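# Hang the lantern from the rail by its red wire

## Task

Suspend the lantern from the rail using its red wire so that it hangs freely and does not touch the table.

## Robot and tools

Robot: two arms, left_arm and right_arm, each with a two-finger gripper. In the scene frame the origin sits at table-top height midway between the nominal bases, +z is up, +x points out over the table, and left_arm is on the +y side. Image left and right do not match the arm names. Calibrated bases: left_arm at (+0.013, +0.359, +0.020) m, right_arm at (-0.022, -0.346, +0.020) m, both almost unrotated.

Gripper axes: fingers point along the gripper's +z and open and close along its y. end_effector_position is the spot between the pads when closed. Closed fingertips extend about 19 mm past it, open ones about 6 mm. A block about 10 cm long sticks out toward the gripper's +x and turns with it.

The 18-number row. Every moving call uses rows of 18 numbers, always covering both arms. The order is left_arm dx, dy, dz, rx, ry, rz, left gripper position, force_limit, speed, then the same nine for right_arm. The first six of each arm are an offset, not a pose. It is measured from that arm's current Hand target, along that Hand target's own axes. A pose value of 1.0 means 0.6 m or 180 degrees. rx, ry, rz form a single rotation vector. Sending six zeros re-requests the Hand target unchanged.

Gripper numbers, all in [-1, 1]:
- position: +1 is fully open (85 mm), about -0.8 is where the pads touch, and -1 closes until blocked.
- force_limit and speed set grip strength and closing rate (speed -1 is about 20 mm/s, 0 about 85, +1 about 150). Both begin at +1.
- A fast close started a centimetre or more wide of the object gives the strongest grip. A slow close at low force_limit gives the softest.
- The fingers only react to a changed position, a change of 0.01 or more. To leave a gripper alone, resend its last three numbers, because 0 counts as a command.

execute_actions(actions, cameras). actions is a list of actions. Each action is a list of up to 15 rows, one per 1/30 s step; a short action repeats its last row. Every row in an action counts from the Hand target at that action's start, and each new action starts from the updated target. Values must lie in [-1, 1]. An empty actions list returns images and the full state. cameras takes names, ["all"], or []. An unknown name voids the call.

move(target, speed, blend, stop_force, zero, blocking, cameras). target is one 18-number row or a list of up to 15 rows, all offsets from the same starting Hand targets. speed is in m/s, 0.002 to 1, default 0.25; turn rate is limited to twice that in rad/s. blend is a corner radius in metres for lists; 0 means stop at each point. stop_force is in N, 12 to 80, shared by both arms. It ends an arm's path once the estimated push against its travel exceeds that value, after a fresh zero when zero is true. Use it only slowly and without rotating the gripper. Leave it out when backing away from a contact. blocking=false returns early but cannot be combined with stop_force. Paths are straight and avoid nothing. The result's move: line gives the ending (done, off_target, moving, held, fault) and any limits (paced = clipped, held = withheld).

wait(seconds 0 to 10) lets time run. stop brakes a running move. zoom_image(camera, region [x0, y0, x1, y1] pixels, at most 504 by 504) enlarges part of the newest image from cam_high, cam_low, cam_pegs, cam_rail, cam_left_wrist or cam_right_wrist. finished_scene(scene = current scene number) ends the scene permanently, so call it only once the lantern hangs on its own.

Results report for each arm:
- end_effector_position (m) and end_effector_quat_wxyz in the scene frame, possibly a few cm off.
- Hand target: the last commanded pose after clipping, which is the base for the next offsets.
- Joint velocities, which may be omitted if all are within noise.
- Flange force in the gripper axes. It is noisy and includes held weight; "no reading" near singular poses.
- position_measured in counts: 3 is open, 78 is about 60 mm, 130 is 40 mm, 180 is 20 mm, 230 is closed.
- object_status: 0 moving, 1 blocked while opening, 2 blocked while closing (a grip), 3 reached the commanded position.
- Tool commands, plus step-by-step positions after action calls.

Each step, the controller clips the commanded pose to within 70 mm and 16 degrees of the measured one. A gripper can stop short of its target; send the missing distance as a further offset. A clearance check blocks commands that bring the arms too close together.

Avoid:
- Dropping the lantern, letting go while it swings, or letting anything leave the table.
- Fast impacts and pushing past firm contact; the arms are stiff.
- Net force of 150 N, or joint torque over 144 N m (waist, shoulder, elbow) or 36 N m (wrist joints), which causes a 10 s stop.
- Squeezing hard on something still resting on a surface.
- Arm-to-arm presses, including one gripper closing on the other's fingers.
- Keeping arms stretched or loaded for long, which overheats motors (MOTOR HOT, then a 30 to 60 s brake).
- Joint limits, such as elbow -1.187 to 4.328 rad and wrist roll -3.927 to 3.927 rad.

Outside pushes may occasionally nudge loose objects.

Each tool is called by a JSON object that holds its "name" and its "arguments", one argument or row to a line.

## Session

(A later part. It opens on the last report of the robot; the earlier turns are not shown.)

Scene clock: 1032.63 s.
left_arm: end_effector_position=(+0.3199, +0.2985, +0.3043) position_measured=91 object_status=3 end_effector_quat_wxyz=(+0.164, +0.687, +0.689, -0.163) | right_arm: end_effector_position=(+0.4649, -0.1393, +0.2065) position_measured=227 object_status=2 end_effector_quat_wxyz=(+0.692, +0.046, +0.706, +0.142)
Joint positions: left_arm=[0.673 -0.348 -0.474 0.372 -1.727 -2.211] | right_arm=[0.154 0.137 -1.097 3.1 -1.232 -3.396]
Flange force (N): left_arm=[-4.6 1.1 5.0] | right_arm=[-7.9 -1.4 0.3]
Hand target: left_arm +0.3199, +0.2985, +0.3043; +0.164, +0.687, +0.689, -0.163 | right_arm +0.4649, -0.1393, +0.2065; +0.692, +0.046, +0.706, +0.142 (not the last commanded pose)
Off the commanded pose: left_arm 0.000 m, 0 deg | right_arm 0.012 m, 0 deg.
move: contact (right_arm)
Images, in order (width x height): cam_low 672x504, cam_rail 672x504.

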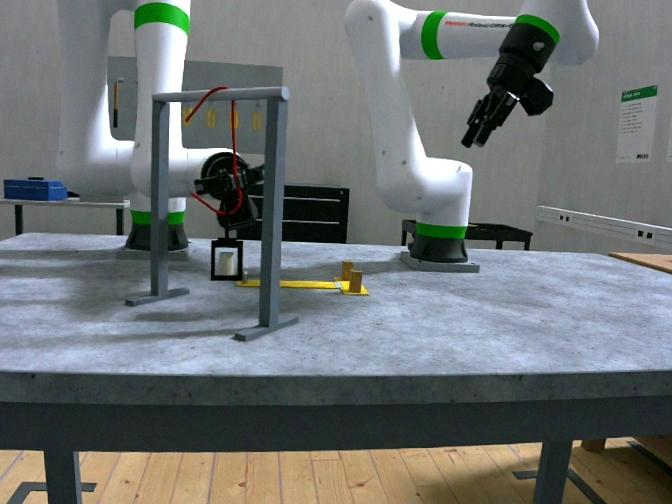

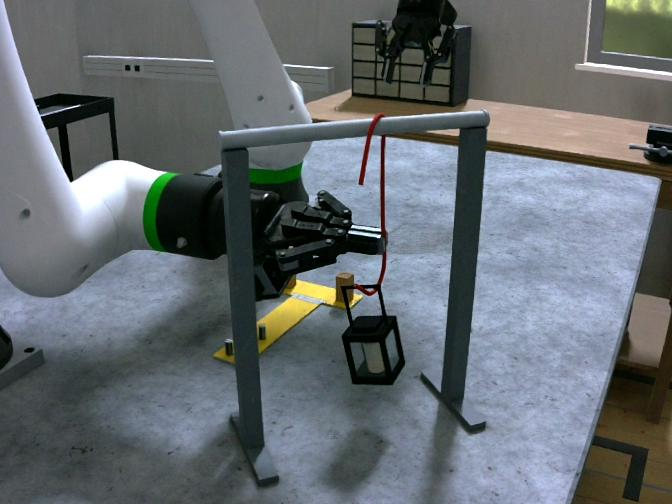

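{"name": "move", "arguments": {
  "target": [0,0,0,0,0,0,0.3,0.2,-0.5,-0.003,0,0,0,0,0,-0.4,0.2,-1],
  "speed": 0.01,
  "cameras": ["cam_rail","cam_low"]
}}

{"name": "zoom_image", "arguments": {
  "camera": "cam_low",
  "region": [130, 60, 320, 310]
}}

{"name": "zoom_image", "arguments": {
  "camera": "cam_rail",
  "region": [250, 60, 500, 380]
}}

Scene clock: 1039.47 s.
left_arm: end_effector_position=(+0.3199, +0.2985, +0.3043) position_measured=91 object_status=3 end_effector_quat_wxyz=(+0.164, +0.687, +0.689, -0.163) | right_arm: end_effector_position=(+0.4650, -0.1397, +0.2082) position_measured=179 object_status=0 end_effector_quat_wxyz=(+0.692, +0.046, +0.706, +0.142)
Joint positions: left_arm=[0.673 -0.348 -0.474 0.372 -1.727 -2.211] | right_arm=[0.151 0.127 -1.097 3.103 -1.223 -3.396]
Flange force (N): left_arm=[-4.8 0.8 5.0] | right_arm=[3.5 -0.4 -0.8]
Hand target: left_arm +0.3199, +0.2985, +0.3043; +0.164, +0.687, +0.689, -0.163 | right_arm +0.4650, -0.1397, +0.2082; +0.692, +0.046, +0.706, +0.142
Off the commanded pose: left_arm 0.000 m, 0 deg | right_arm 0.000 m, 0 deg.
move: done
Images, in order (width x height): cam_low 672x504, cam_rail 672x504.

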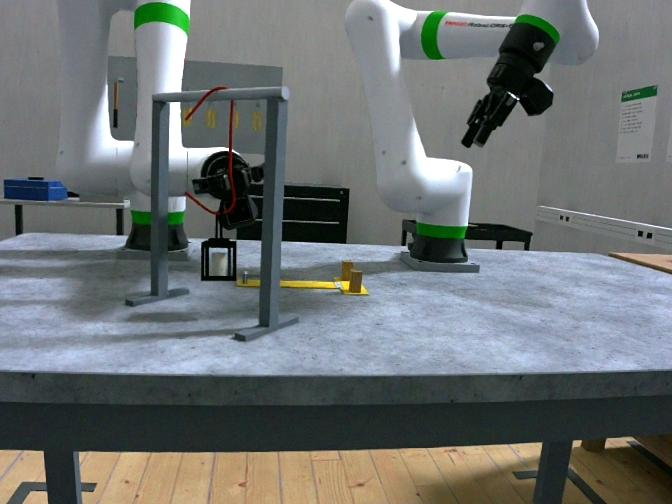

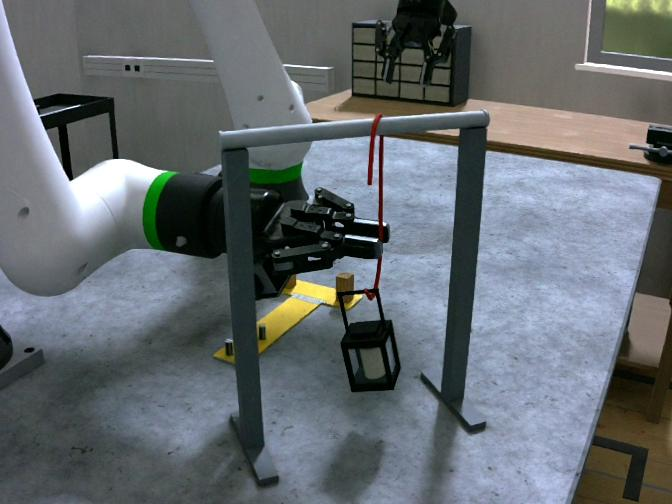

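Scaled by 2.016 from the camera's 672x504 image, which has a finer 960x720 frame.

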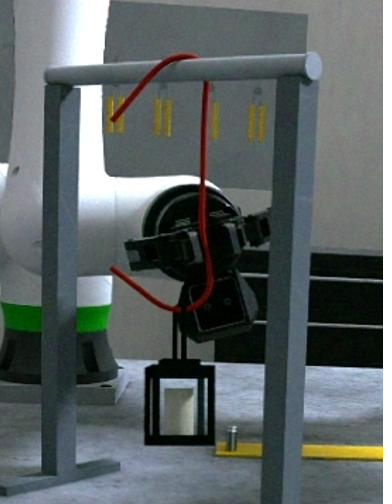

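Scaled by 1.575 from the camera's 672x504 image, which has a finer 960x720 frame.

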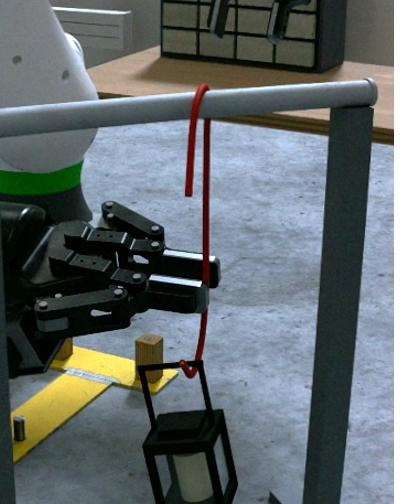

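{"name": "move", "arguments": {
  "target": [
    [0,0,0,0,0,0,0.3,0.2,-0.5,0,0,0,0,0,0,0.2,0.2,-1],
    [0,0,0,0,0,0,0.3,0.2,-0.5,0,0,-0.22,0,0,0,0.2,0.2,-1]
  ],
  "speed": 0.04
}}

{"name": "wait", "arguments": {
  "seconds": 2,
  "cameras": ["cam_rail","cam_low"]
}}

Scene clock: 1049.13 s.
left_arm: end_effector_position=(+0.3199, +0.2985, +0.3043) position_measured=91 object_status=3 end_effector_quat_wxyz=(+0.164, +0.687, +0.689, -0.163) | right_arm: end_effector_position=(+0.3351, -0.1575, +0.2097) position_measured=104 object_status=3 end_effector_quat_wxyz=(+0.563, +0.045, +0.816, +0.124)
Joint positions: left_arm=[0.673 -0.348 -0.474 0.372 -1.727 -2.211] | right_arm=[0.143 -0.869 -1.185 3.317 0.026 -3.591]
Flange force (N): left_arm=[-4.8 1.0 4.7] | right_arm=no reading
Hand target: left_arm +0.3199, +0.2985, +0.3043; +0.164, +0.687, +0.689, -0.163 | right_arm +0.3342, -0.1578, +0.2085; +0.670, +0.046, +0.728, +0.139
Off the commanded pose: left_arm 0.000 m, 0 deg | right_arm 0.002 m, 19 deg; orientation clipped.
joint sent to its limit (right arm) — joint 3 (elbow), lower limit, where the elbow is as bent as it goes; joint 4 (forearm roll), upper limit. The joint targets are off in orientation, not in position.
move: off_target (right_arm); limits=paced

Scene clock: 1051.13 s.
left_arm: end_effector_position=(+0.3199, +0.2985, +0.3043) position_measured=91 object_status=3 end_effector_quat_wxyz=(+0.164, +0.687, +0.689, -0.163) | right_arm: end_effector_position=(+0.3351, -0.1575, +0.2098) position_measured=104 object_status=3 end_effector_quat_wxyz=(+0.563, +0.045, +0.816, +0.124)
Joint positions: left_arm=[0.673 -0.348 -0.474 0.372 -1.727 -2.211] | right_arm=[0.143 -0.869 -1.185 3.317 0.026 -3.591]
Flange force (N): left_arm=[-4.7 0.7 5.2] | right_arm=no reading
Hand target: left_arm +0.3199, +0.2985, +0.3043; +0.164, +0.687, +0.689, -0.163 | right_arm +0.3342, -0.1578, +0.2085; +0.670, +0.046, +0.728, +0.139
Tool commands: left_gripper/position=+0.3 left_gripper/force_limit=+0.2 left_gripper/speed=-0.5 right_gripper/position=+0.2 right_gripper/force_limit=+0.2 right_gripper/speed=-1.0
Off the commanded pose: left_arm 0.000 m, 0 deg | right_arm 0.002 m, 19 deg; orientation clipped.
wait: 2.00 s; at rest by 0.17 s
Images, in order (width x height): cam_low 672x504, cam_rail 672x504.

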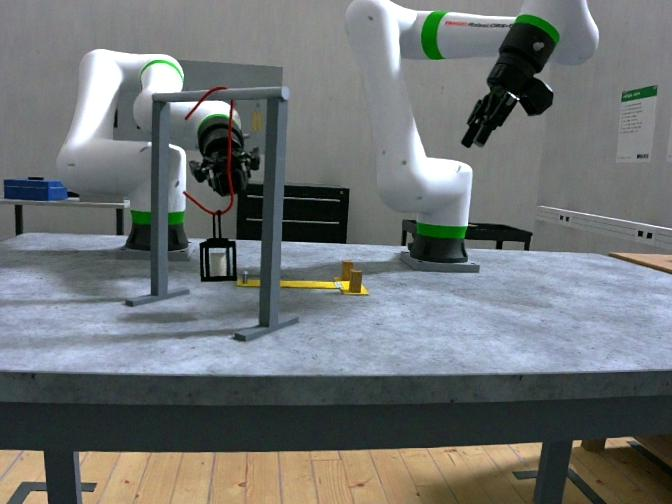

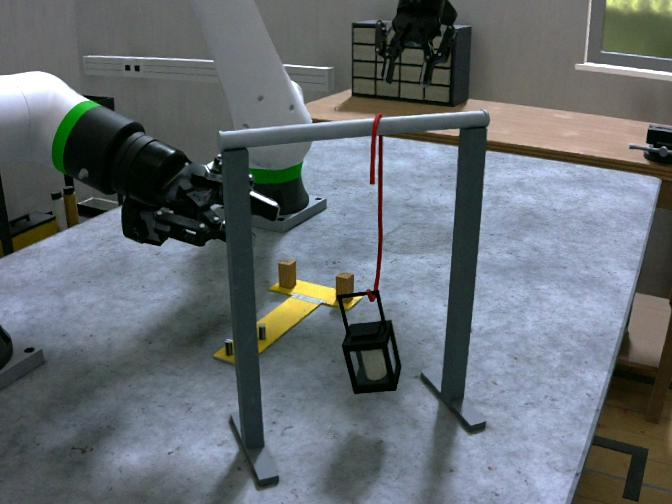

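Hung and clear.

{"name": "finished_scene", "arguments": {
  "scene": 1
}}

The scene is finished: the task was done.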